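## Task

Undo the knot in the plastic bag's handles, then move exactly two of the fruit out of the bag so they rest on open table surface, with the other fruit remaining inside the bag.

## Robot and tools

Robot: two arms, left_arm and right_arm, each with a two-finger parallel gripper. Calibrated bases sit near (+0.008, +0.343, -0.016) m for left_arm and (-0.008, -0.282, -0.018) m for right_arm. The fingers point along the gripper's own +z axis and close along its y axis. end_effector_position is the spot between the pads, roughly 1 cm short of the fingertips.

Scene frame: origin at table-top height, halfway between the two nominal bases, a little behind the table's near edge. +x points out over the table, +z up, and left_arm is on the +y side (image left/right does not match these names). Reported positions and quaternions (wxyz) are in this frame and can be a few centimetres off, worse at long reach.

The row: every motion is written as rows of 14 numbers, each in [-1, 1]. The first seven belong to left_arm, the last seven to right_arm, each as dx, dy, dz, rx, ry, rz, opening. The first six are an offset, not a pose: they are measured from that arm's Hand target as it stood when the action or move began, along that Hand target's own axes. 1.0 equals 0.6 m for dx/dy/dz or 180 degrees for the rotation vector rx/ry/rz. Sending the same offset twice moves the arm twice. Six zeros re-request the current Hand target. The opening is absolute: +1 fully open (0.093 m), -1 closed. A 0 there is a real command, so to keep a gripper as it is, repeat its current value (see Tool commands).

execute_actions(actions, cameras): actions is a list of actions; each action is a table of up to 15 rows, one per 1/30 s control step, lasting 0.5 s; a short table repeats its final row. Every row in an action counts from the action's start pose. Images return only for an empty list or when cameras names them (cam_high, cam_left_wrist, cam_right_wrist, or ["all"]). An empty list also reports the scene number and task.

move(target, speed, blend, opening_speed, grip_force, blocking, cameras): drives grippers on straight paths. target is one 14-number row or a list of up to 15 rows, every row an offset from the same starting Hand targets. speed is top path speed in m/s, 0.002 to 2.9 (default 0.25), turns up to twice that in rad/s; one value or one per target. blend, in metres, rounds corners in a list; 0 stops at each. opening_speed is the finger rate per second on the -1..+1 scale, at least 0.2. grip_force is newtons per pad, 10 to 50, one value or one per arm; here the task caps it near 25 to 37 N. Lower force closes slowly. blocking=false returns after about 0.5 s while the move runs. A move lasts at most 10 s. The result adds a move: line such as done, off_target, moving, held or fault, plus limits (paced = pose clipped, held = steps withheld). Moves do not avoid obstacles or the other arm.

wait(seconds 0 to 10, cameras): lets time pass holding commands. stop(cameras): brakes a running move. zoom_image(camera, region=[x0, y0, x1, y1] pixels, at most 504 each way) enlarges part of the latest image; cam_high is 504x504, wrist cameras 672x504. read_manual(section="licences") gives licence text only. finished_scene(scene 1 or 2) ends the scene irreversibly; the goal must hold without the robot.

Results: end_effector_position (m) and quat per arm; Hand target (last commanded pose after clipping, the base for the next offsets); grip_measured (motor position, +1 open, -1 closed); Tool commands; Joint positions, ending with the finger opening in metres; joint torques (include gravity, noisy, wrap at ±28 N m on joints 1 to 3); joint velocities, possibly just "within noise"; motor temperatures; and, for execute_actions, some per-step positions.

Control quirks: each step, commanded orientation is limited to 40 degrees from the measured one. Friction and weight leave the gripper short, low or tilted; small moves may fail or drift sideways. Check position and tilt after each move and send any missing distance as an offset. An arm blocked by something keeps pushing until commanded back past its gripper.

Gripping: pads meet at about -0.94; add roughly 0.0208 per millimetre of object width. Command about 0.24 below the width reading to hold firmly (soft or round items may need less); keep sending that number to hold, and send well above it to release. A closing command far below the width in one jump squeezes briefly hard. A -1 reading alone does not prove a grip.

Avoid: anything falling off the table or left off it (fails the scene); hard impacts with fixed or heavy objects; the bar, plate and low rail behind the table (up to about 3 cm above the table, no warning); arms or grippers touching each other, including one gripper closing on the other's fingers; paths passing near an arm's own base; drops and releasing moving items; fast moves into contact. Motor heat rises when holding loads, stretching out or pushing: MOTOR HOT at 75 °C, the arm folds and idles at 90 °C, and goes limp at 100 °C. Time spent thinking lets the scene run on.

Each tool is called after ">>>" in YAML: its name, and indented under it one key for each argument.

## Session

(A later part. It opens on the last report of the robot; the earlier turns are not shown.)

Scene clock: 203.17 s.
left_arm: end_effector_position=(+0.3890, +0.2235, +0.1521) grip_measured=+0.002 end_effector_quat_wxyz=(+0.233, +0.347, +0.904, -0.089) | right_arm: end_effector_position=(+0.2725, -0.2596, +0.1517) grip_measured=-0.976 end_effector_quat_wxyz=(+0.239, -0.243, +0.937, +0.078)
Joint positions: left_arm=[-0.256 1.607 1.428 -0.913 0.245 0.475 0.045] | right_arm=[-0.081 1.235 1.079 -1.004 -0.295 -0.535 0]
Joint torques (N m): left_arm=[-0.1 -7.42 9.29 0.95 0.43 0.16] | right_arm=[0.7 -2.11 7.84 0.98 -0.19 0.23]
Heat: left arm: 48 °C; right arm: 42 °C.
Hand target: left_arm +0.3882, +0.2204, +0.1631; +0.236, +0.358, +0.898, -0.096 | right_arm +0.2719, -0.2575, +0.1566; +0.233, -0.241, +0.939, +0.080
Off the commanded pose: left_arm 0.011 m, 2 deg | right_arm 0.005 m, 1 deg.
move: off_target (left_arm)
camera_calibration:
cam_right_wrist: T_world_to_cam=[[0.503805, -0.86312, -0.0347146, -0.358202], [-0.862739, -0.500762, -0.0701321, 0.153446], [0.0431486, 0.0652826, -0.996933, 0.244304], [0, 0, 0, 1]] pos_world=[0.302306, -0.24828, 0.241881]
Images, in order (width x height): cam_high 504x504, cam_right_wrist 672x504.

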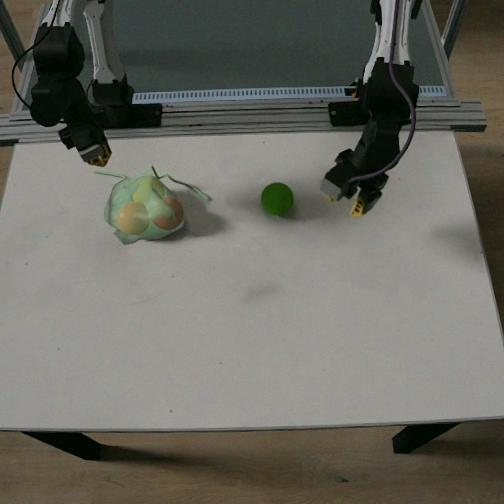

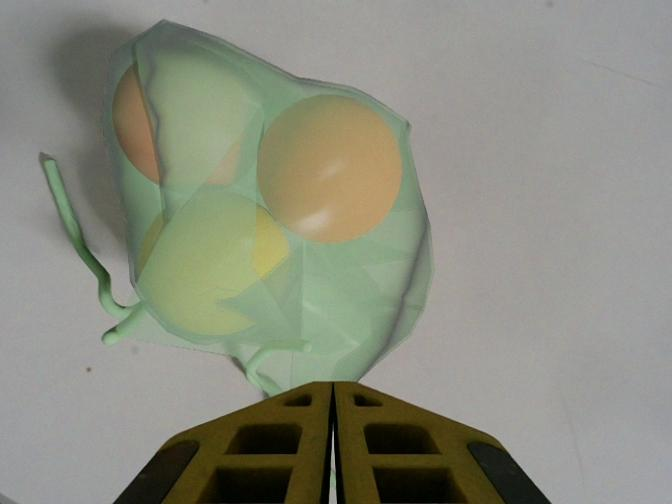

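>>> move:
  target: [0,0,0,0,0,0,0,0.168,0.042,0.128,0,0,0,-0.5]
  speed: 0.12
  cameras: ["cam_right_wrist"]

Scene clock: 205.27 s.
left_arm: end_effector_position=(+0.3890, +0.2235, +0.1521) grip_measured=+0.002 end_effector_quat_wxyz=(+0.233, +0.347, +0.904, -0.089) | right_arm: end_effector_position=(+0.2083, -0.2578, +0.0385) grip_measured=-0.503 end_effector_quat_wxyz=(+0.218, -0.235, +0.944, +0.082)
Joint positions: left_arm=[-0.256 1.607 1.428 -0.913 0.245 0.475 0.045] | right_arm=[-0.104 1.037 0.535 -0.706 -0.295 -0.548 0.021]
Joint torques (N m): left_arm=[-0.23 -7.25 9.14 0.95 0.41 0.13] | right_arm=[-0.57 -2.4 5.31 1.46 -0.28 0.03]
Heat: left arm: 49 °C; right arm: 42 °C.
Hand target: left_arm +0.3882, +0.2204, +0.1631; +0.236, +0.358, +0.898, -0.096 | right_arm +0.2121, -0.2574, +0.0420; +0.233, -0.241, +0.939, +0.080
Off the commanded pose: left_arm 0.011 m, 2 deg | right_arm 0.005 m, 2 deg.
move: off_target (left_arm)
camera_calibration:
cam_right_wrist: T_world_to_cam=[[0.491407, -0.869043, -0.0572971, -0.326381], [-0.870929, -0.490427, -0.0310333, 0.0937759], [-0.00113075, 0.0651517, -0.997875, 0.143426], [0, 0, 0, 1]] pos_world=[0.24222, -0.246993, 0.127331]
Images, in order (width x height): cam_right_wrist 672x504.

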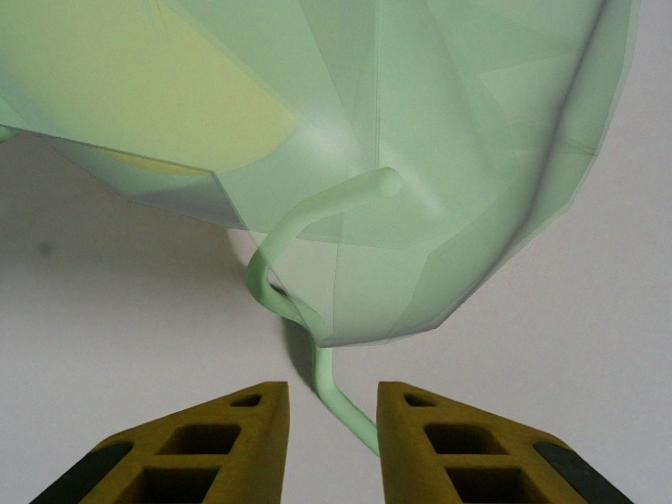

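>>> move:
  target: [0,0,0,0,0,0,0,0.03,0.003,0.031,0,0,0,-0.5]
  speed: 0.06
  cameras: ["cam_right_wrist"]

Scene clock: 206.63 s.
left_arm: end_effector_position=(+0.3890, +0.2235, +0.1521) grip_measured=+0.002 end_effector_quat_wxyz=(+0.233, +0.347, +0.904, -0.089) | right_arm: end_effector_position=(+0.2012, -0.2596, +0.0147) grip_measured=-0.503 end_effector_quat_wxyz=(+0.220, -0.235, +0.943, +0.079)
Joint positions: left_arm=[-0.256 1.607 1.428 -0.913 0.245 0.475 0.045] | right_arm=[-0.118 1.037 0.435 -0.605 -0.296 -0.561 0.021]
Joint torques (N m): left_arm=[-0.14 -7.36 9.24 0.94 0.42 0.13] | right_arm=[-0.64 -2.06 4.94 1.43 -0.36 0.04]
Heat: left arm: 49 °C; right arm: 42 °C.
Hand target: left_arm +0.3882, +0.2204, +0.1631; +0.236, +0.358, +0.898, -0.096 | right_arm +0.2047, -0.2584, +0.0172; +0.233, -0.241, +0.939, +0.080
Off the commanded pose: left_arm 0.011 m, 2 deg | right_arm 0.004 m, 2 deg.
move: off_target (left_arm)
camera_calibration:
cam_right_wrist: T_world_to_cam=[[0.490505, -0.869935, -0.0511604, -0.32596], [-0.871431, -0.489421, -0.0327812, 0.0864544], [0.00347856, 0.0606622, -0.998152, 0.117703], [0, 0, 0, 1]] pos_world=[0.234815, -0.248391, 0.103644]
Images, in order (width x height): cam_right_wrist 672x504.

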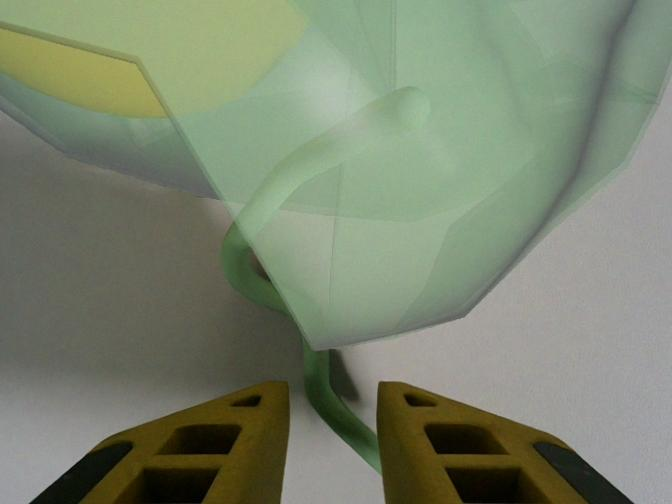

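>>> move:
  target:
    - [0,0,0,0,0,0,0,0.01,-0.002,0.008,0,0,0,-0.5]
    - [0,0,0,0,0,0,0,0.01,-0.002,0.008,0,0,0,-1]
    - [0,0,0,0,0,0,0,-0.15,-0.04,-0.12,0,0,0,-1]
  speed: 0.08
  cameras: ["cam_right_wrist","cam_high"]

>>> zoom_image:
  camera: "cam_high"
  region: [60, 100, 240, 280]

Scene clock: 210.90 s.
left_arm: end_effector_position=(+0.3890, +0.2235, +0.1521) grip_measured=+0.002 end_effector_quat_wxyz=(+0.233, +0.347, +0.904, -0.089) | right_arm: end_effector_position=(+0.2574, -0.2626, +0.1173) grip_measured=-0.946 end_effector_quat_wxyz=(+0.239, -0.243, +0.937, +0.078)
Joint positions: left_arm=[-0.256 1.607 1.428 -0.913 0.245 0.475 0.045] | right_arm=[-0.104 1.174 0.906 -0.899 -0.304 -0.558 0]
Joint torques (N m): left_arm=[-0.18 -7.3 9.25 0.94 0.43 0.15] | right_arm=[0.65 -1.98 7.88 0.9 -0.19 0.18]
Heat: left arm: 49 °C; right arm: 42 °C.
Hand target: left_arm +0.3882, +0.2204, +0.1631; +0.236, +0.358, +0.898, -0.096 | right_arm +0.2574, -0.2607, +0.1224; +0.233, -0.241, +0.939, +0.080
Off the commanded pose: left_arm 0.011 m, 2 deg | right_arm 0.005 m, 1 deg.
move: off_target (left_arm)
camera_calibration:
cam_right_wrist: T_world_to_cam=[[0.50367, -0.863196, -0.0347685, -0.354344], [-0.862847, -0.500669, -0.0694623, 0.136426], [0.0425521, 0.064986, -0.996979, 0.211062], [0, 0, 0, 1]] pos_world=[0.287206, -0.25128, 0.207581]
Images, in order (width x height): cam_high 504x504, cam_right_wrist 672x504.

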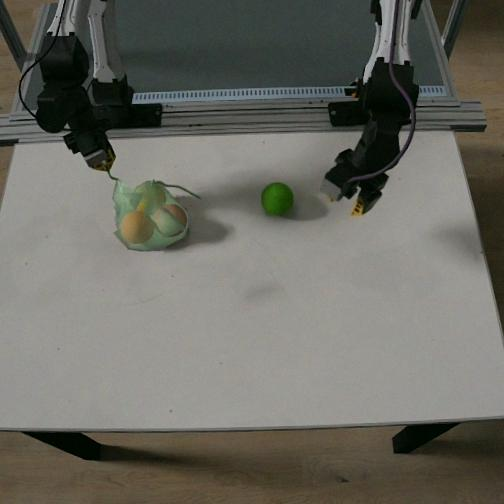

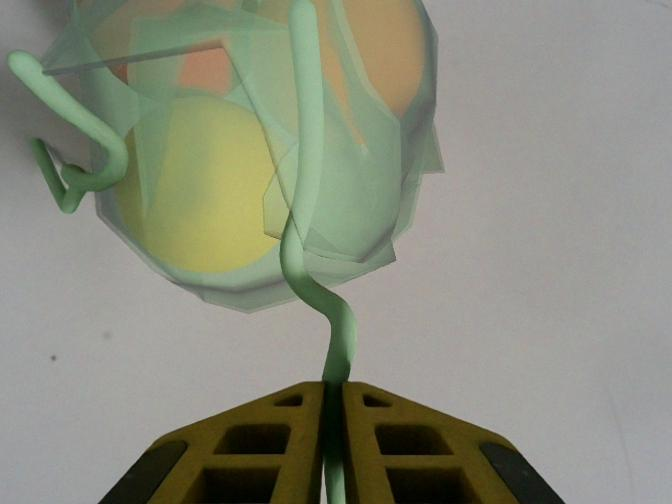

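Scaled by 2.800 from the camera's 504x504 image, which has a finer 720x720 frame.

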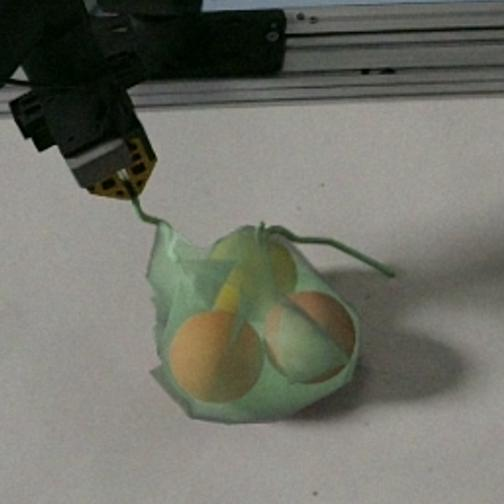

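>>> move:
  target: [0,0,0,0,0,0,0,-0.113,-0.185,0.053,0,0,0,-1]
  speed: 0.08
  cameras: ["cam_right_wrist","cam_high"]

>>> zoom_image:
  camera: "cam_high"
  region: [60, 130, 240, 310]

Scene clock: 213.30 s.
left_arm: end_effector_position=(+0.3890, +0.2235, +0.1521) grip_measured=+0.002 end_effector_quat_wxyz=(+0.233, +0.347, +0.904, -0.089) | right_arm: end_effector_position=(+0.3711, -0.3221, +0.1164) grip_measured=-0.946 end_effector_quat_wxyz=(+0.225, -0.235, +0.943, +0.074)
Joint positions: left_arm=[-0.256 1.607 1.428 -0.913 0.245 0.475 0.045] | right_arm=[-0.238 1.68 1.349 -0.899 -0.331 -0.678 0]
Joint torques (N m): left_arm=[-0.23 -7.3 9.22 0.95 0.39 0.14] | right_arm=[-0.4 -5.14 7.86 1.01 -0.47 0.01]
Heat: left arm: 49 °C; right arm: 42 °C.
Hand target: left_arm +0.3882, +0.2204, +0.1631; +0.236, +0.358, +0.898, -0.096 | right_arm +0.3771, -0.3209, +0.1226; +0.233, -0.241, +0.939, +0.080
Off the commanded pose: left_arm 0.011 m, 2 deg | right_arm 0.009 m, 1 deg.
move: off_target (left_arm)
camera_calibration:
cam_right_wrist: T_world_to_cam=[[0.488037, -0.871957, -0.0388749, -0.459622], [-0.872673, -0.486642, -0.0402783, 0.209445], [0.0162028, 0.0535824, -0.998432, 0.215439], [0, 0, 0, 1]] pos_world=[0.403599, -0.31039, 0.205669]
Images, in order (width x height): cam_high 504x504, cam_right_wrist 672x504.

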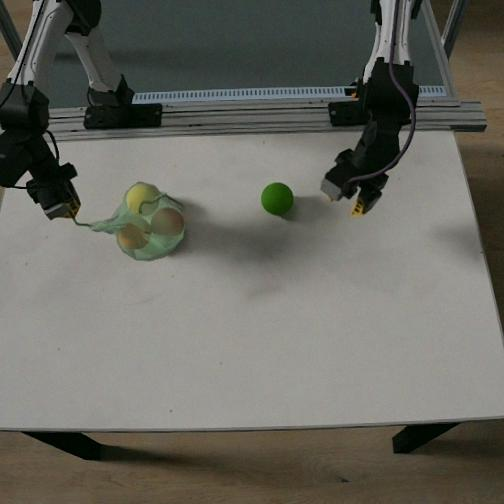

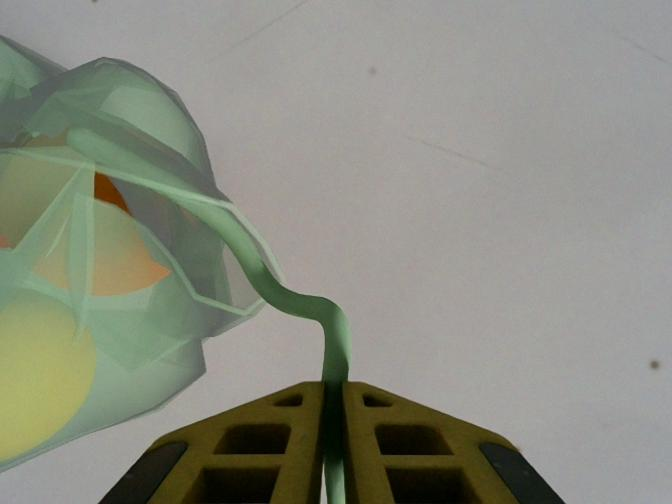

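Scaled by 2.800 from the camera's 504x504 image, which has a finer 720x720 frame.

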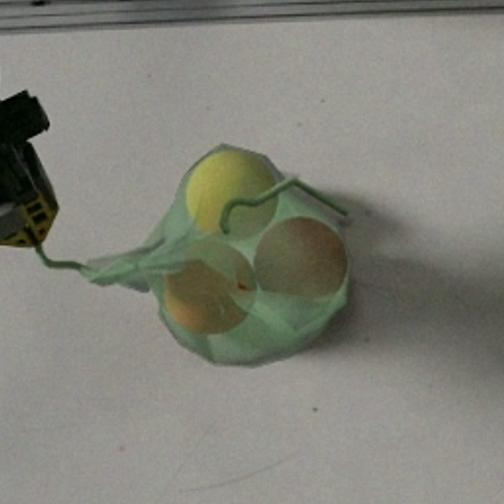

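>>> move:
  target: [-0.212,-0.433,0.037,0,0,0,0,0,0,0,0,0,0,-1]
  speed: 0.15
  cameras: ["cam_left_wrist"]

>>> zoom_image:
  camera: "cam_left_wrist"
  region: [150, 0, 550, 300]

Scene clock: 216.40 s.
left_arm: end_effector_position=(+0.2997, -0.0529, +0.1976) grip_measured=+0.002 end_effector_quat_wxyz=(+0.233, +0.365, +0.896, -0.097) | right_arm: end_effector_position=(+0.3711, -0.3221, +0.1164) grip_measured=-0.946 end_effector_quat_wxyz=(+0.225, -0.235, +0.943, +0.074)
Joint positions: left_arm=[-1.044 1.978 2.053 -1.12 -0.124 -0.177 0.045] | right_arm=[-0.238 1.68 1.349 -0.899 -0.331 -0.678 0]
Joint torques (N m): left_arm=[-0.81 -10.52 8.9 1.02 -0.07 -0.28] | right_arm=[-0.4 -5.07 7.98 1.04 -0.49 0.02]
Heat: left arm: 49 °C; right arm: 42 °C.
Hand target: left_arm +0.2978, -0.0517, +0.2073; +0.236, +0.358, +0.898, -0.096 | right_arm +0.3771, -0.3209, +0.1226; +0.233, -0.241, +0.939, +0.080
Off the commanded pose: left_arm 0.010 m, 1 deg | right_arm 0.009 m, 1 deg.
move: done
camera_calibration:
cam_left_wrist: T_world_to_cam=[[-0.69482, -0.719164, -0.00536589, 0.174006], [-0.717912, 0.694015, -0.0542744, 0.29683], [0.0427562, -0.0338586, -0.998512, 0.264846], [0, 0, 0, 1]] pos_world=[0.322676, -0.0718983, 0.281495]
Images, in order (width x height): cam_left_wrist 672x504.

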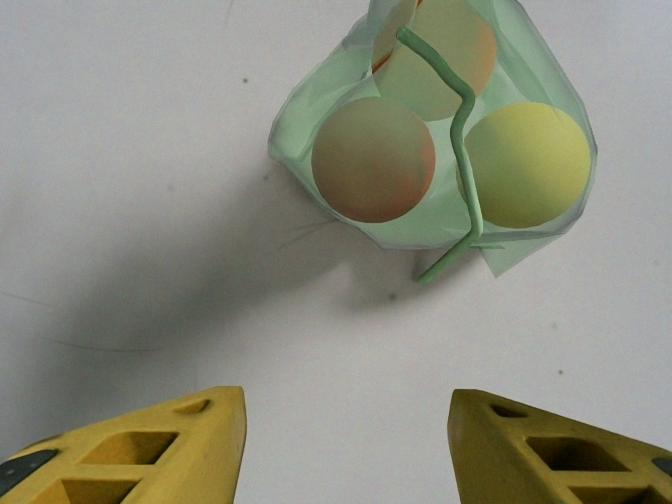

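Scaled by 1.260 from the camera's 672x504 image, which has a finer 960x720 frame.

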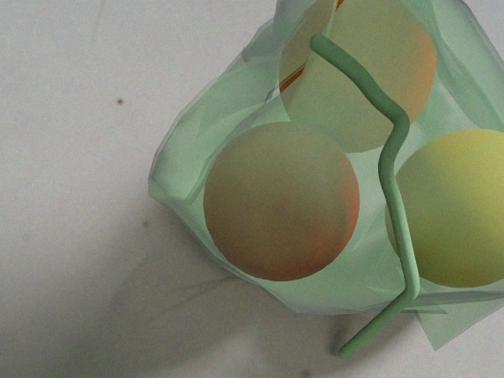

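>>> move:
  target: [-0.03,-0.098,0.2,0,0,0,-0.45,0,0,0,0,0,0,-1]
  speed: 0.12
  cameras: ["cam_left_wrist"]

Scene clock: 218.63 s.
left_arm: end_effector_position=(+0.3075, -0.1308, +0.0936) grip_measured=-0.448 end_effector_quat_wxyz=(+0.205, +0.369, +0.903, -0.076) | right_arm: end_effector_position=(+0.3711, -0.3221, +0.1164) grip_measured=-0.946 end_effector_quat_wxyz=(+0.225, -0.235, +0.943, +0.074)
Joint positions: left_arm=[-1.115 2.343 2.25 -1.034 -0.159 -0.244 0.024] | right_arm=[-0.238 1.68 1.349 -0.899 -0.331 -0.678 0]
Joint torques (N m): left_arm=[-1.18 -13.93 9.06 1.6 -0.09 -0.32] | right_arm=[-0.64 -5.2 7.97 1.04 -0.49 0.04]
Heat: left arm: 49 °C; right arm: 42 °C.
Hand target: left_arm +0.3115, -0.1461, +0.1120; +0.236, +0.358, +0.898, -0.096 | right_arm +0.3771, -0.3209, +0.1226; +0.233, -0.241, +0.939, +0.080
Off the commanded pose: left_arm 0.024 m, 5 deg | right_arm 0.009 m, 1 deg.
move: off_target (left_arm)
camera_calibration:
cam_left_wrist: T_world_to_cam=[[-0.693313, -0.720213, -0.0246823, 0.124079], [-0.720618, 0.693132, 0.0166588, 0.344922], [0.00511022, 0.0293363, -0.999557, 0.177979], [0, 0, 0, 1]] pos_world=[0.333673, -0.154934, 0.175217]
Images, in order (width x height): cam_left_wrist 672x504.

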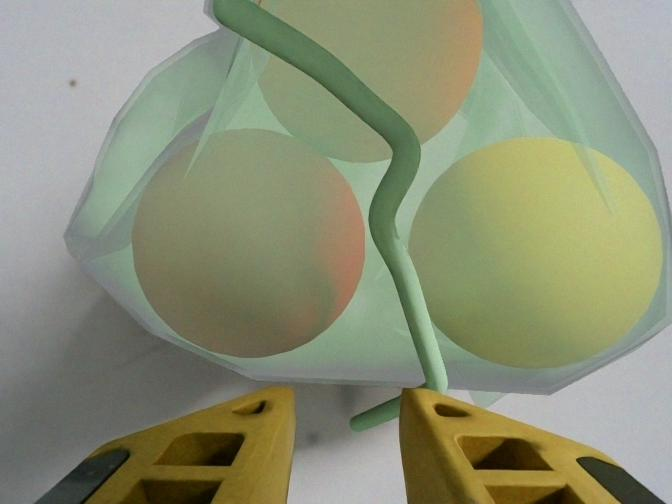

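>>> move:
  target:
    - [-0.042,-0.015,0.051,0,0,0,-0.45,0,0,0,0,0,0,-1]
    - [-0.042,-0.015,0.051,0,0,0,-1,0,0,0,0,0,0,-1]
  speed: 0.07
  cameras: ["cam_left_wrist"]

Scene clock: 221.37 s.
left_arm: end_effector_position=(+0.3345, -0.1793, +0.0895) grip_measured=-0.942 end_effector_quat_wxyz=(+0.239, +0.361, +0.895, -0.103) | right_arm: end_effector_position=(+0.3711, -0.3221, +0.1164) grip_measured=-0.946 end_effector_quat_wxyz=(+0.225, -0.235, +0.943, +0.074)
Joint positions: left_arm=[-1.115 2.68 2.828 -1.184 -0.159 -0.244 0] | right_arm=[-0.238 1.68 1.349 -0.899 -0.331 -0.678 0]
Joint torques (N m): left_arm=[-0.7 -15.06 8.79 1.08 -0.07 -0.2] | right_arm=[-0.31 -4.93 7.91 1.02 -0.52 0.04]
Heat: left arm: 49 °C; right arm: 43 °C.
Hand target: left_arm +0.3321, -0.1781, +0.0978; +0.236, +0.358, +0.898, -0.096 | right_arm +0.3771, -0.3209, +0.1226; +0.233, -0.241, +0.939, +0.080
Off the commanded pose: left_arm 0.009 m, 1 deg | right_arm 0.009 m, 1 deg.
move: done
camera_calibration:
cam_left_wrist: T_world_to_cam=[[-0.691007, -0.722846, 0.00196739, 0.10412], [-0.721138, 0.689181, -0.0706386, 0.405315], [0.0497049, -0.0502305, -0.9975, 0.145807], [0, 0, 0, 1]] pos_world=[0.356988, -0.196749, 0.173869]
Images, in order (width x height): cam_left_wrist 672x504.

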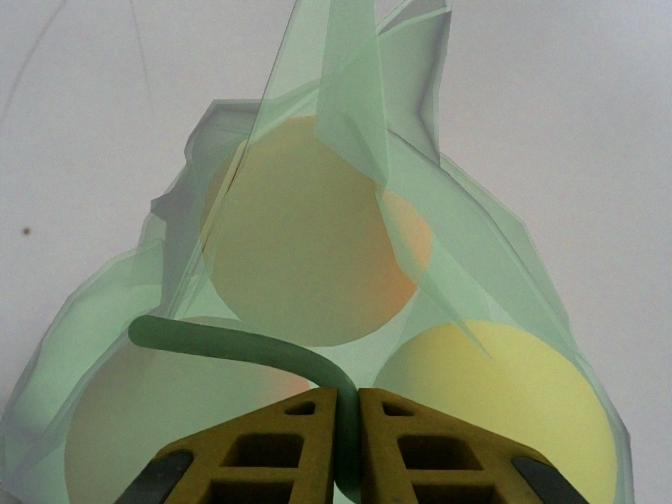

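>>> move:
  target: [0.085,0.144,-0.12,0,0,0,-1,0,0,0,0,0,0,-1]
  speed: 0.08
  cameras: ["all"]

>>> zoom_image:
  camera: "cam_high"
  region: [60, 130, 240, 310]

Scene clock: 223.77 s.
left_arm: end_effector_position=(+0.3313, -0.0508, +0.1046) grip_measured=-0.942 end_effector_quat_wxyz=(+0.200, +0.353, +0.912, -0.065) | right_arm: end_effector_position=(+0.3711, -0.3218, +0.1165) grip_measured=-0.946 end_effector_quat_wxyz=(+0.225, -0.235, +0.943, +0.075)
Joint positions: left_arm=[-0.985 2.09 1.888 -0.931 -0.123 -0.161 0] | right_arm=[-0.238 1.68 1.349 -0.899 -0.333 -0.678 0]
Joint torques (N m): left_arm=[-0.39 -17.01 6.09 1.64 0.22 0.14] | right_arm=[-0.54 -5.09 8.03 1.06 -0.47 -0.01]
Heat: left arm: 49 °C; right arm: 43 °C.
Hand target: left_arm +0.3337, -0.0603, +0.1350; +0.236, +0.358, +0.898, -0.096 | right_arm +0.3771, -0.3209, +0.1226; +0.233, -0.241, +0.939, +0.080
Off the commanded pose: left_arm 0.032 m, 6 deg | right_arm 0.009 m, 1 deg.
move: off_target (left_arm)
camera_calibration:
cam_left_wrist: T_world_to_cam=[[-0.664229, -0.746829, -0.0323576, 0.188276], [-0.747521, 0.663394, 0.0334774, 0.312057], [-0.00353604, 0.0464247, -0.998916, 0.19021], [0, 0, 0, 1]] pos_world=[0.359, -0.075237, 0.185649]
cam_right_wrist: T_world_to_cam=[[0.48879, -0.871494, -0.0397798, -0.459419], [-0.872243, -0.487326, -0.0412874, 0.20937], [0.016596, 0.0548785, -0.998355, 0.215754], [0, 0, 0, 1]] pos_world=[0.4036, -0.31019, 0.205768]

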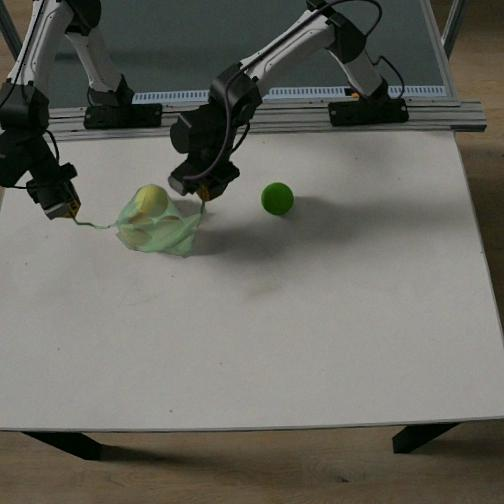

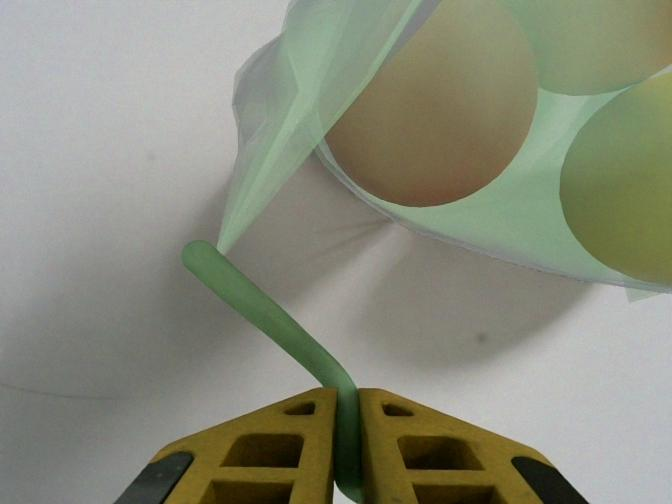

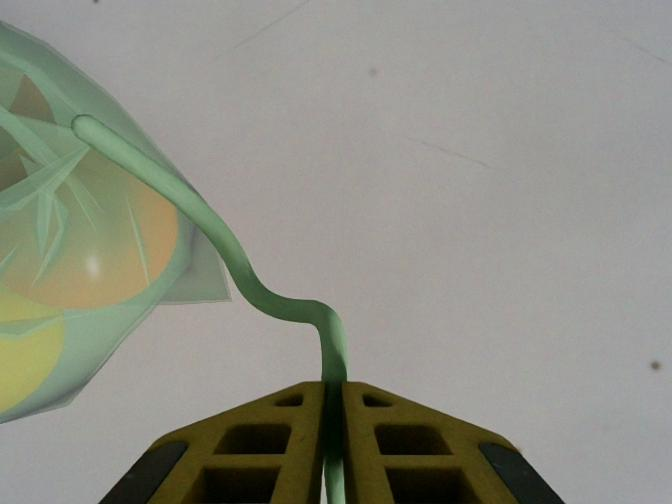

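Scaled by 2.800 from the camera's 504x504 image, which has a finer 720x720 frame.

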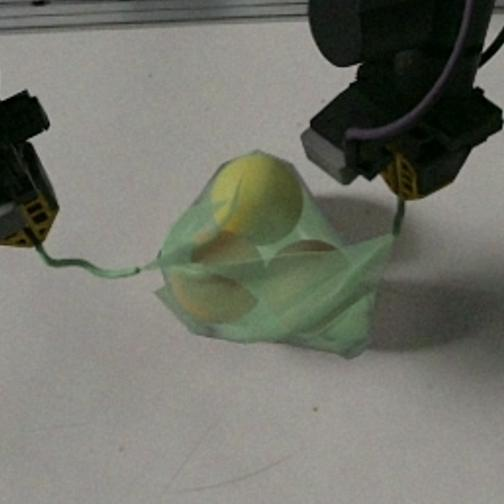

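>>> move:
  target: [0.106,-0.113,-0.061,0,0,0,-1,0.139,0.098,-0.109,0,0,0,-1]
  speed: 0.08
  cameras: ["all"]

>>> zoom_image:
  camera: "cam_high"
  region: [60, 130, 240, 310]

Scene clock: 226.20 s.
left_arm: end_effector_position=(+0.2314, -0.0511, +0.1097) grip_measured=-0.942 end_effector_quat_wxyz=(+0.200, +0.373, +0.904, -0.068) | right_arm: end_effector_position=(+0.2646, -0.3268, +0.1397) grip_measured=-0.946 end_effector_quat_wxyz=(+0.232, -0.237, +0.941, +0.070)
Joint positions: left_arm=[-1.19 1.88 1.598 -0.874 -0.194 -0.309 0] | right_arm=[-0.374 1.293 1.09 -1.058 -0.376 -0.818 0]
Joint torques (N m): left_arm=[-1.05 -14.72 5.96 1.55 -0.11 -0.32] | right_arm=[-0.42 -4.75 5.08 0.74 -0.53 0.05]
Heat: left arm: 49 °C; right arm: 43 °C.
Hand target: left_arm +0.2337, -0.0591, +0.1357; +0.236, +0.358, +0.898, -0.096 | right_arm +0.2576, -0.3215, +0.1426; +0.233, -0.241, +0.939, +0.080
Off the commanded pose: left_arm 0.027 m, 6 deg | right_arm 0.009 m, 1 deg.
move: off_target (left_arm)
camera_calibration:
cam_left_wrist: T_world_to_cam=[[-0.695863, -0.7173, -0.0354382, 0.130983], [-0.718172, 0.695159, 0.0313475, 0.23259], [0.00214968, 0.0472643, -0.99888, 0.193612], [0, 0, 0, 1]] pos_world=[0.25777, -0.0768844, 0.190745]
cam_right_wrist: T_world_to_cam=[[0.490226, -0.871192, -0.0265094, -0.412888], [-0.871008, -0.488553, -0.0515782, 0.115602], [0.0319833, 0.0483749, -0.998317, 0.234774], [0, 0, 0, 1]] pos_world=[0.29559, -0.314584, 0.229396]

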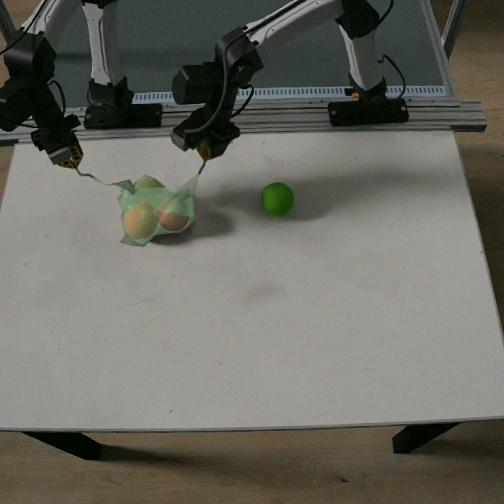

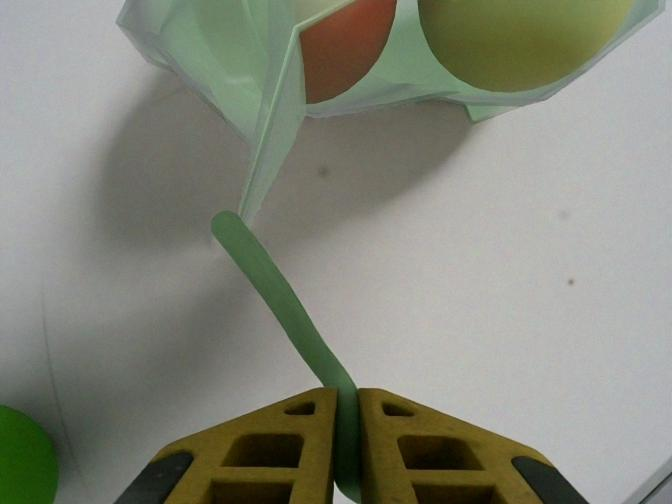

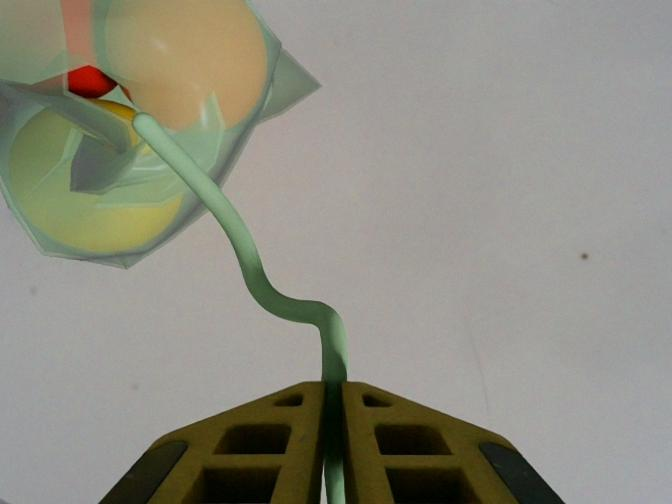

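Scaled by 2.800 from the camera's 504x504 image, which has a finer 720x720 frame.

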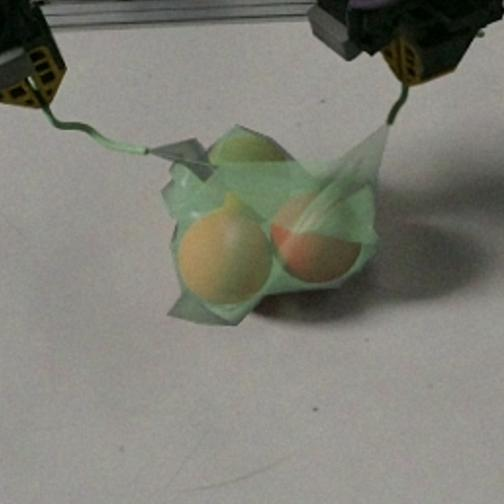

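>>> move:
  target: [0.085,-0.07,0.02,0,0,0,-1,0.16,0.02,0.03,0,0,0,-1]
  speed: 0.08
  cameras: ["all"]

>>> zoom_image:
  camera: "cam_high"
  region: [60, 110, 240, 290]

Scene clock: 228.43 s.
left_arm: end_effector_position=(+0.1754, -0.0527, +0.0756) grip_measured=-0.942 end_effector_quat_wxyz=(+0.203, +0.373, +0.903, -0.063) | right_arm: end_effector_position=(+0.1830, -0.3487, +0.0777) grip_measured=-0.946 end_effector_quat_wxyz=(+0.220, -0.235, +0.943, +0.081)
Joint positions: left_arm=[-1.334 1.838 1.403 -0.754 -0.262 -0.442 0] | right_arm=[-0.689 1.131 0.759 -1.058 -0.446 -1.154 0]
Joint torques (N m): left_arm=[-1.24 -14.01 5.91 1.53 -0.18 -0.31] | right_arm=[-0.66 -3.3 4.89 0.69 -0.55 0.02]
Heat: left arm: 49 °C; right arm: 42 °C.
Hand target: left_arm +0.1769, -0.0632, +0.1003; +0.236, +0.358, +0.898, -0.096 | right_arm +0.1845, -0.3463, +0.0815; +0.233, -0.241, +0.939, +0.080
Off the commanded pose: left_arm 0.027 m, 6 deg | right_arm 0.005 m, 2 deg.
move: off_target (left_arm)
camera_calibration:
cam_left_wrist: T_world_to_cam=[[-0.694496, -0.717907, -0.0477982, 0.0903211], [-0.719389, 0.694007, 0.0288908, 0.194797], [0.0124314, 0.05445, -0.998439, 0.158302], [0, 0, 0, 1]] pos_world=[0.200894, -0.0789675, 0.156744]
cam_right_wrist: T_world_to_cam=[[0.490721, -0.869604, -0.0545976, -0.390947], [-0.87131, -0.48951, -0.0346162, 0.0291536], [0.00337632, 0.0645584, -0.997908, 0.187364], [0, 0, 0, 1]] pos_world=[0.216615, -0.337794, 0.166637]

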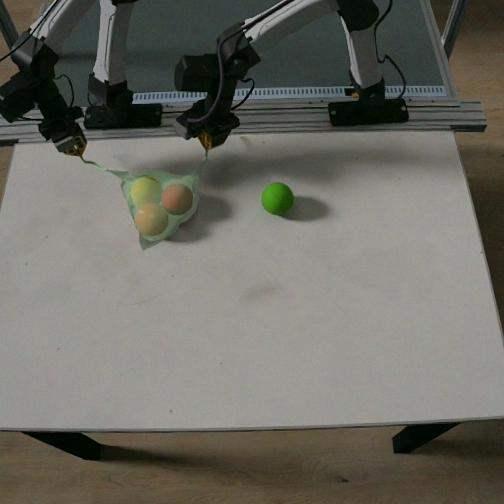

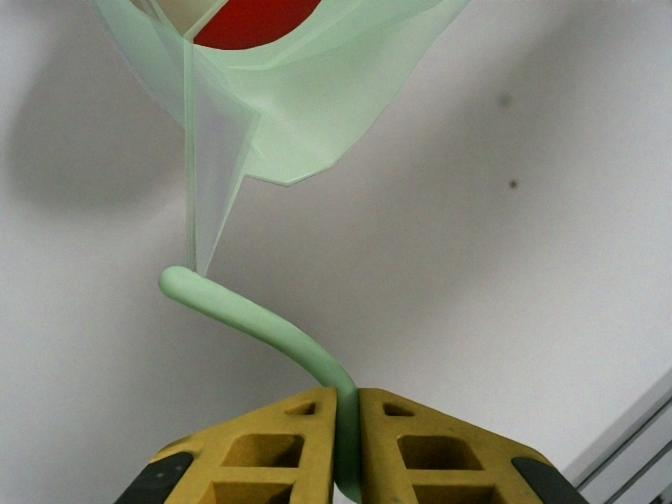

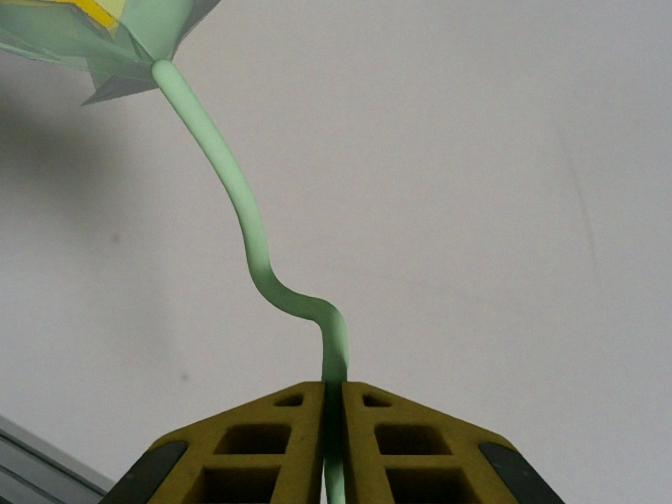

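Scaled by 2.800 from the camera's 504x504 image, which has a finer 720x720 frame.

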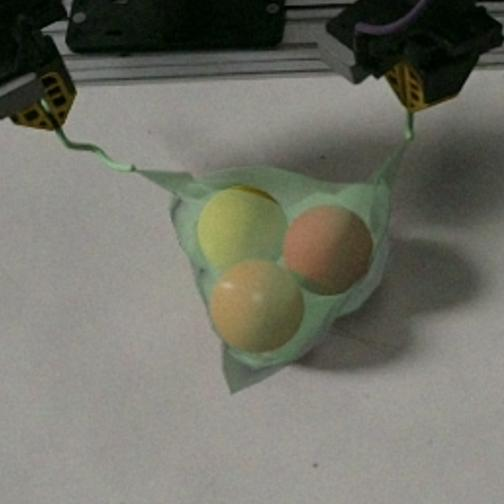

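>>> move:
  target:
    - [0.035,-0.01,0.055,0,0,0,-1,0.045,0,0.06,0,0,0,-1]
    - [0.035,-0.01,0.055,0,0,0,-0.4,0.045,0,0.06,0,0,0,-0.4]
    - [-0.05,0.0,-0.15,0,0,0,-0.4,0,0,-0.1,0,0,0,-0.4]
    - [-0.04,0.45,-0.3,0,0,0,0,-0.18,0.12,-0.2,0,0,0,0]
  speed: 0.15
  cameras: ["cam_right_wrist","cam_high"]

>>> zoom_image:
  camera: "cam_right_wrist"
  region: [130, 0, 530, 300]

Scene clock: 235.97 s.
left_arm: end_effector_position=(+0.3189, +0.1803, +0.2581) grip_measured=-0.002 end_effector_quat_wxyz=(+0.234, +0.347, +0.904, -0.089) | right_arm: end_effector_position=(+0.1886, -0.2694, +0.2372) grip_measured=-0.003 end_effector_quat_wxyz=(+0.241, -0.244, +0.936, +0.085)
Joint positions: left_arm=[-0.477 1.487 1.734 -1.298 0.14 0.279 0.045] | right_arm=[-0.225 1.053 1.343 -1.497 -0.365 -0.676 0.045]
Joint torques (N m): left_arm=[-0.16 -5.74 8.44 1.01 0.34 0.13] | right_arm=[0.77 -0.27 6.65 0.87 -0.07 0.26]
Heat: left arm: 48 °C; right arm: 42 °C.
Hand target: left_arm +0.3137, +0.1798, +0.2678; +0.236, +0.358, +0.898, -0.096 | right_arm +0.1850, -0.2701, +0.2410; +0.233, -0.241, +0.939, +0.080
Off the commanded pose: left_arm 0.011 m, 2 deg | right_arm 0.005 m, 1 deg.
move: off_target (left_arm); target 2's new opening was sent with left_arm's hand 0.013 m and 3 deg from that target; target 4's new opening was sent with left_arm's hand 0.011 m and 2 deg from that target
camera_calibration:
cam_right_wrist: T_world_to_cam=[[0.508678, -0.859698, -0.0465411, -0.318607], [-0.859832, -0.504508, -0.078494, 0.0824498], [0.0440008, 0.0799457, -0.995828, 0.337423], [0, 0, 0, 1]] pos_world=[0.218115, -0.259285, 0.327658]
Images, in order (width x height): cam_high 504x504, cam_right_wrist 672x504.

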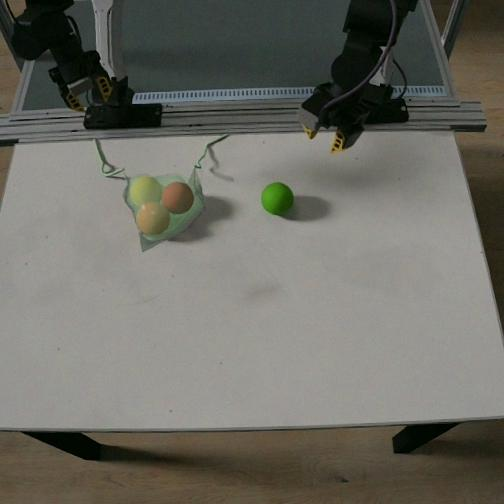

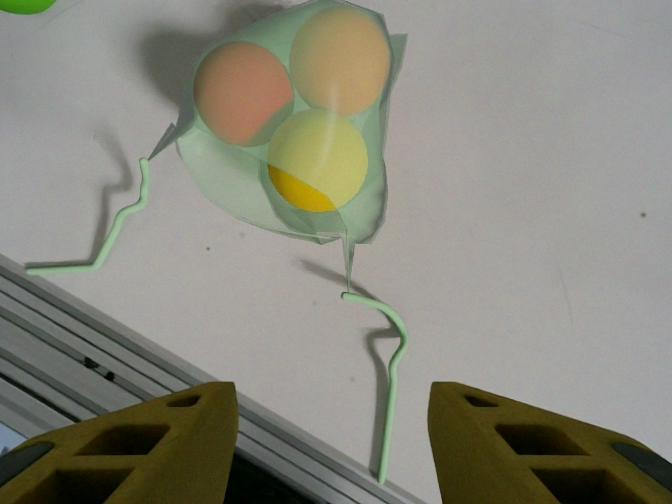

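Scaled by 1.260 from the camera's 672x504 image, which has a finer 960x720 frame.

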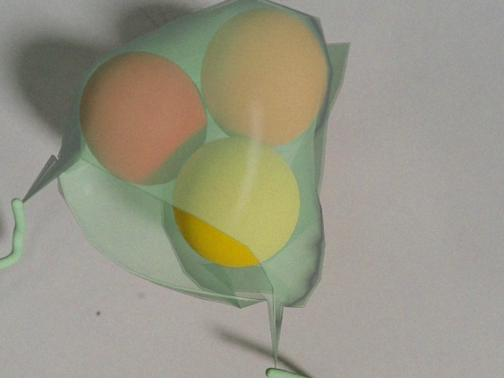

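>>> move:
  target:
    - [0,0,0,0,0,0,0.8,0.104,-0.218,-0.066,0,0,0,0]
    - [-0.24,-0.499,0.373,0.097,0.0767,0.24,0.8,0.104,-0.218,-0.066,0,0,0,0]
  speed: 0.15
  cameras: ["cam_left_wrist","cam_high"]

Scene clock: 242.20 s.
left_arm: end_effector_position=(+0.2788, -0.1836, +0.1255) grip_measured=+0.798 end_effector_quat_wxyz=(+0.212, +0.666, +0.704, -0.127) | right_arm: end_effector_position=(+0.1837, -0.4230, +0.2322) grip_measured=-0.003 end_effector_quat_wxyz=(+0.254, -0.214, +0.943, +0.003)
Joint positions: left_arm=[-1.135 2.599 2.833 -1.295 0.079 0.421 0.083] | right_arm=[-0.939 1.293 1.472 -1.537 -0.465 -1.345 0.045]
Joint torques (N m): left_arm=[-1.11 -15.05 8.54 1.78 0.26 0.15] | right_arm=[-0.35 -2 7.01 0.54 -0.58 0.03]
Heat: left arm: 48 °C; right arm: 42 °C.
Hand target: left_arm +0.2785, -0.1999, +0.1451; +0.093, +0.701, +0.701, -0.092 | right_arm +0.1850, -0.4203, +0.2413; +0.233, -0.241, +0.939, +0.080
Off the commanded pose: left_arm 0.025 m, 15 deg | right_arm 0.010 m, 10 deg.
elbow stopped short (left arm): the move would have taken joint 3 (elbow) straighter than the controller allows.
joint sent to its limit (right arm) — joint 4 (wrist pitch), lower limit. The joint targets are off in orientation, not in position.
move: off_target (left_arm, right_arm)
camera_calibration:
cam_left_wrist: T_world_to_cam=[[-0.9897, -0.0884485, -0.112568, 0.276581], [-0.0850964, 0.995784, -0.0342526, 0.245079], [0.115123, -0.0243206, -0.993053, 0.170212], [0, 0, 0, 1]] pos_world=[0.274992, -0.215443, 0.208559]
Images, in order (width x height): cam_high 504x504, cam_left_wrist 672x504.

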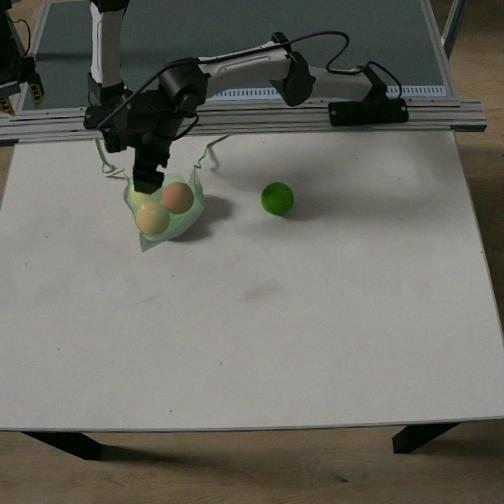

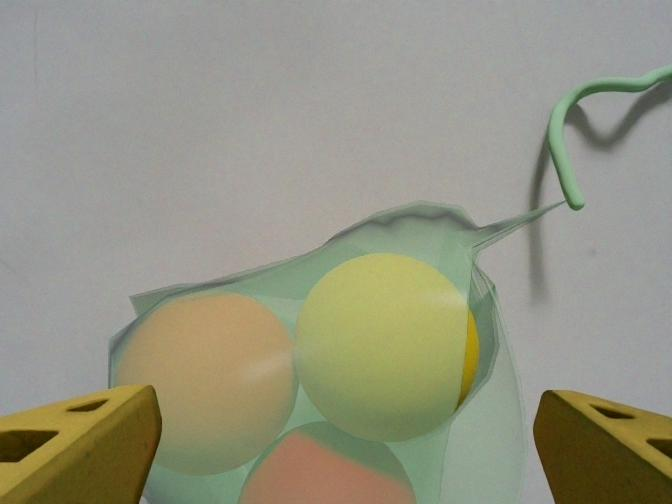

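>>> move:
  target:
    - [0.023,-0.0117,0.085,0,0,0,0.66,0,0,0,0,0,0,0]
  speed: 0.08
  cameras: ["cam_left_wrist"]

Scene clock: 245.10 s.
left_arm: end_effector_position=(+0.2754, -0.1858, +0.0776) grip_measured=+0.662 end_effector_quat_wxyz=(+0.173, +0.673, +0.709, -0.115) | right_arm: end_effector_position=(+0.1837, -0.4230, +0.2322) grip_measured=-0.003 end_effector_quat_wxyz=(+0.254, -0.214, +0.943, +0.003)
Joint positions: left_arm=[-1.139 2.683 2.833 -1.295 0.079 0.423 0.077] | right_arm=[-0.939 1.293 1.472 -1.537 -0.465 -1.345 0.045]
Joint torques (N m): left_arm=[-1.48 -15.23 8.51 1.46 0.27 0.14] | right_arm=[-0.29 -2.03 6.99 0.53 -0.56 0.01]
Heat: left arm: 48 °C; right arm: 42 °C.
Hand target: left_arm +0.2715, -0.1997, +0.0922; +0.093, +0.701, +0.701, -0.092 | right_arm +0.1850, -0.4203, +0.2413; +0.233, -0.241, +0.939, +0.080
Off the commanded pose: left_arm 0.021 m, 10 deg | right_arm 0.010 m, 10 deg.
elbow stopped short (left arm): the move would have taken joint 3 (elbow) straighter than the controller allows.
joint sent to its limit (right arm) — joint 4 (wrist pitch), lower limit. The joint targets are off in orientation, not in position.
move: off_target (left_arm, right_arm)
camera_calibration:
cam_left_wrist: T_world_to_cam=[[-0.994134, -0.0726724, -0.0801021, 0.269207], [-0.0762937, 0.996153, 0.0431129, 0.236912], [0.0766608, 0.0489713, -0.995854, 0.147341], [0, 0, 0, 1]] pos_world=[0.274407, -0.223653, 0.15808]
Images, in order (width x height): cam_left_wrist 672x504.

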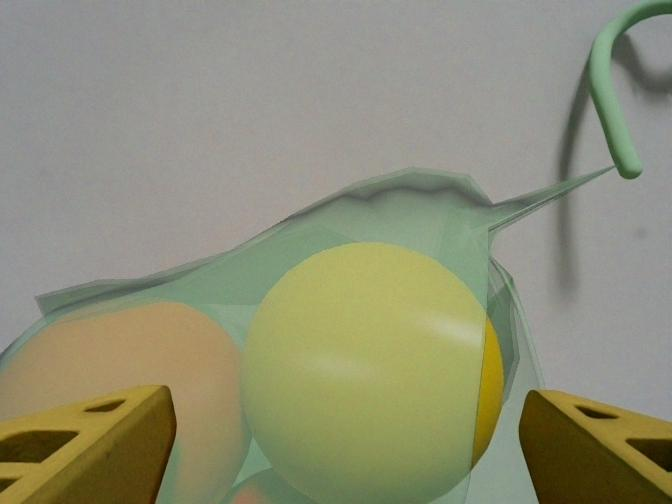

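>>> move:
  target:
    - [0.0,-0.0117,0,0,0,0,0.6,0,0,0,0,0,0,0]
    - [0.018,-0.0117,0.066,0,0,0,0.6,0,0,0,0,0,0,0]
  speed: 0.06
  cameras: ["cam_left_wrist"]

Scene clock: 250.10 s.
left_arm: end_effector_position=(+0.2678, -0.1873, +0.0400) grip_measured=+0.602 end_effector_quat_wxyz=(+0.142, +0.681, +0.711, -0.106) | right_arm: end_effector_position=(+0.1837, -0.4230, +0.2322) grip_measured=-0.003 end_effector_quat_wxyz=(+0.254, -0.214, +0.943, +0.003)
Joint positions: left_arm=[-1.15 2.752 2.837 -1.295 0.079 0.423 0.074] | right_arm=[-0.939 1.293 1.472 -1.537 -0.465 -1.345 0.045]
Joint torques (N m): left_arm=[-1.17 -15.43 8.21 1.31 0.26 0.12] | right_arm=[-0.43 -2.13 6.9 0.5 -0.57 0.05]
Heat: left arm: 49 °C; right arm: 42 °C.
Hand target: left_arm +0.2645, -0.1995, +0.0512; +0.093, +0.701, +0.701, -0.092 | right_arm +0.1850, -0.4203, +0.2413; +0.233, -0.241, +0.939, +0.080
Off the commanded pose: left_arm 0.017 m, 6 deg | right_arm 0.010 m, 10 deg.
elbow stopped short (left arm): the move would have taken joint 3 (elbow) straighter than the controller allows.
joint sent to its limit (right arm) — joint 4 (wrist pitch), lower limit. The joint targets are off in orientation, not in position.
move: off_target (left_arm, right_arm)
camera_calibration:
cam_left_wrist: T_world_to_cam=[[-0.996944, -0.0563615, -0.0540999, 0.261388], [-0.0616512, 0.992904, 0.101686, 0.232626], [0.0479848, 0.104711, -0.993344, 0.128653], [0, 0, 0, 1]] pos_world=[0.268758, -0.229715, 0.118283]
Images, in order (width x height): cam_left_wrist 672x504.

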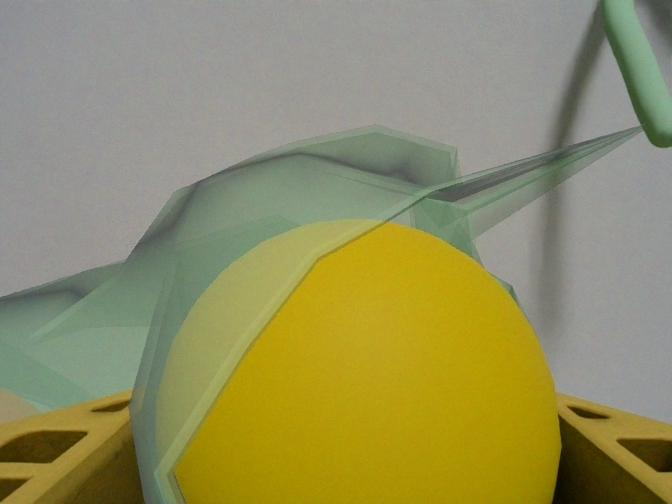

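>>> move:
  target:
    - [0,0,0,0,0,0,0.2,0,0,0,0,0,0,0]
    - [0.052,-0.04,-0.193,0,0,0,0.2,0,0,0,0,0,0,0]
  speed: 0.06
  opening_speed: 0.4
  cameras: ["cam_left_wrist","cam_high"]

>>> zoom_image:
  camera: "cam_high"
  region: [60, 110, 240, 290]

Scene clock: 254.77 s.
left_arm: end_effector_position=(+0.2468, -0.1417, +0.1139) grip_measured=+0.373 end_effector_quat_wxyz=(+0.112, +0.686, +0.713, -0.095) | right_arm: end_effector_position=(+0.1837, -0.4230, +0.2322) grip_measured=-0.003 end_effector_quat_wxyz=(+0.254, -0.214, +0.943, +0.003)
Joint positions: left_arm=[-1.15 2.585 2.837 -1.527 0.079 0.43 0.063] | right_arm=[-0.939 1.293 1.472 -1.537 -0.465 -1.345 0.045]
Joint torques (N m): left_arm=[-0.83 -20.66 7.69 0.66 0.23 0.16] | right_arm=[-0.39 -2.1 7.02 0.59 -0.54 0.04]
Heat: left arm: 52 °C; right arm: 43 °C.
Hand target: left_arm +0.2404, -0.1395, +0.1550; +0.093, +0.701, +0.701, -0.092 | right_arm +0.1850, -0.4203, +0.2413; +0.233, -0.241, +0.939, +0.080
Off the commanded pose: left_arm 0.042 m, 3 deg | right_arm 0.010 m, 10 deg.
elbow stopped short (left arm): the move would have taken joint 3 (elbow) straighter than the controller allows.
joint sent to its limit (right arm) — joint 4 (wrist pitch), lower limit. The joint targets are off in orientation, not in position.
move: off_target (left_arm, right_arm)
camera_calibration:
cam_left_wrist: T_world_to_cam=[[-0.99852, -0.0455568, -0.0296923, 0.246072], [-0.049747, 0.98579, 0.160445, 0.168002], [0.021961, 0.161685, -0.986598, 0.211988], [0, 0, 0, 1]] pos_world=[0.24941, -0.188679, 0.189498]
Images, in order (width x height): cam_high 504x504, cam_left_wrist 672x504.

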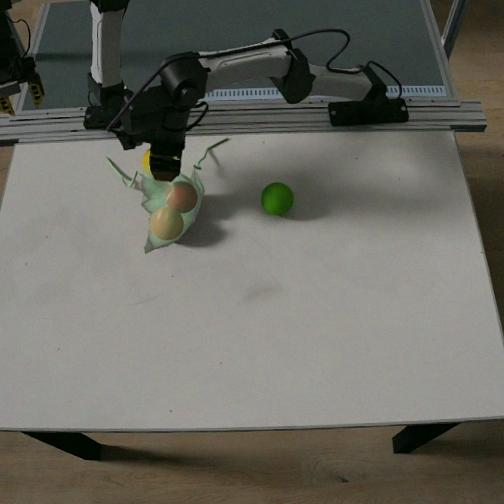

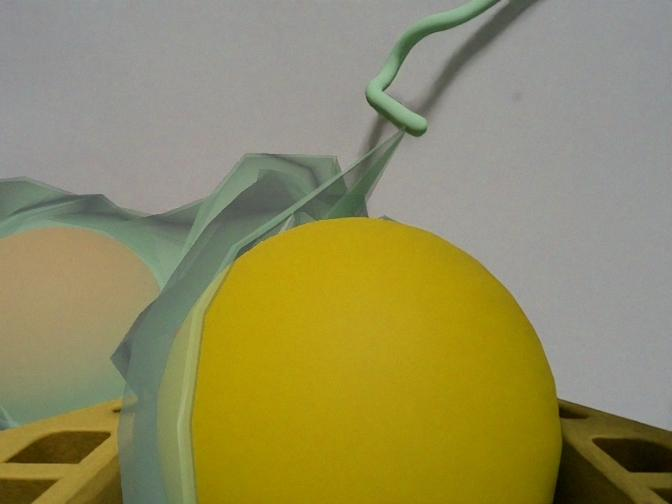

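Scaled by 2.800 from the camera's 504x504 image, which has a finer 720x720 frame.

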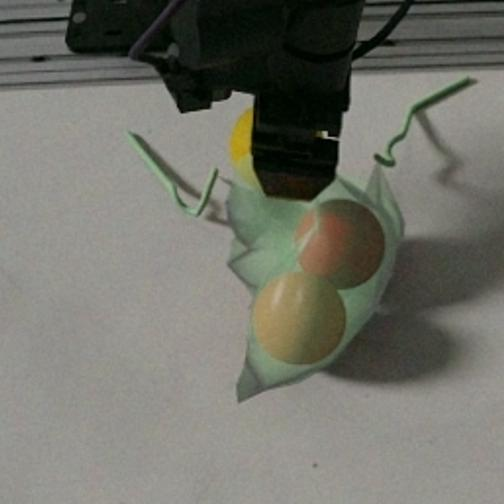

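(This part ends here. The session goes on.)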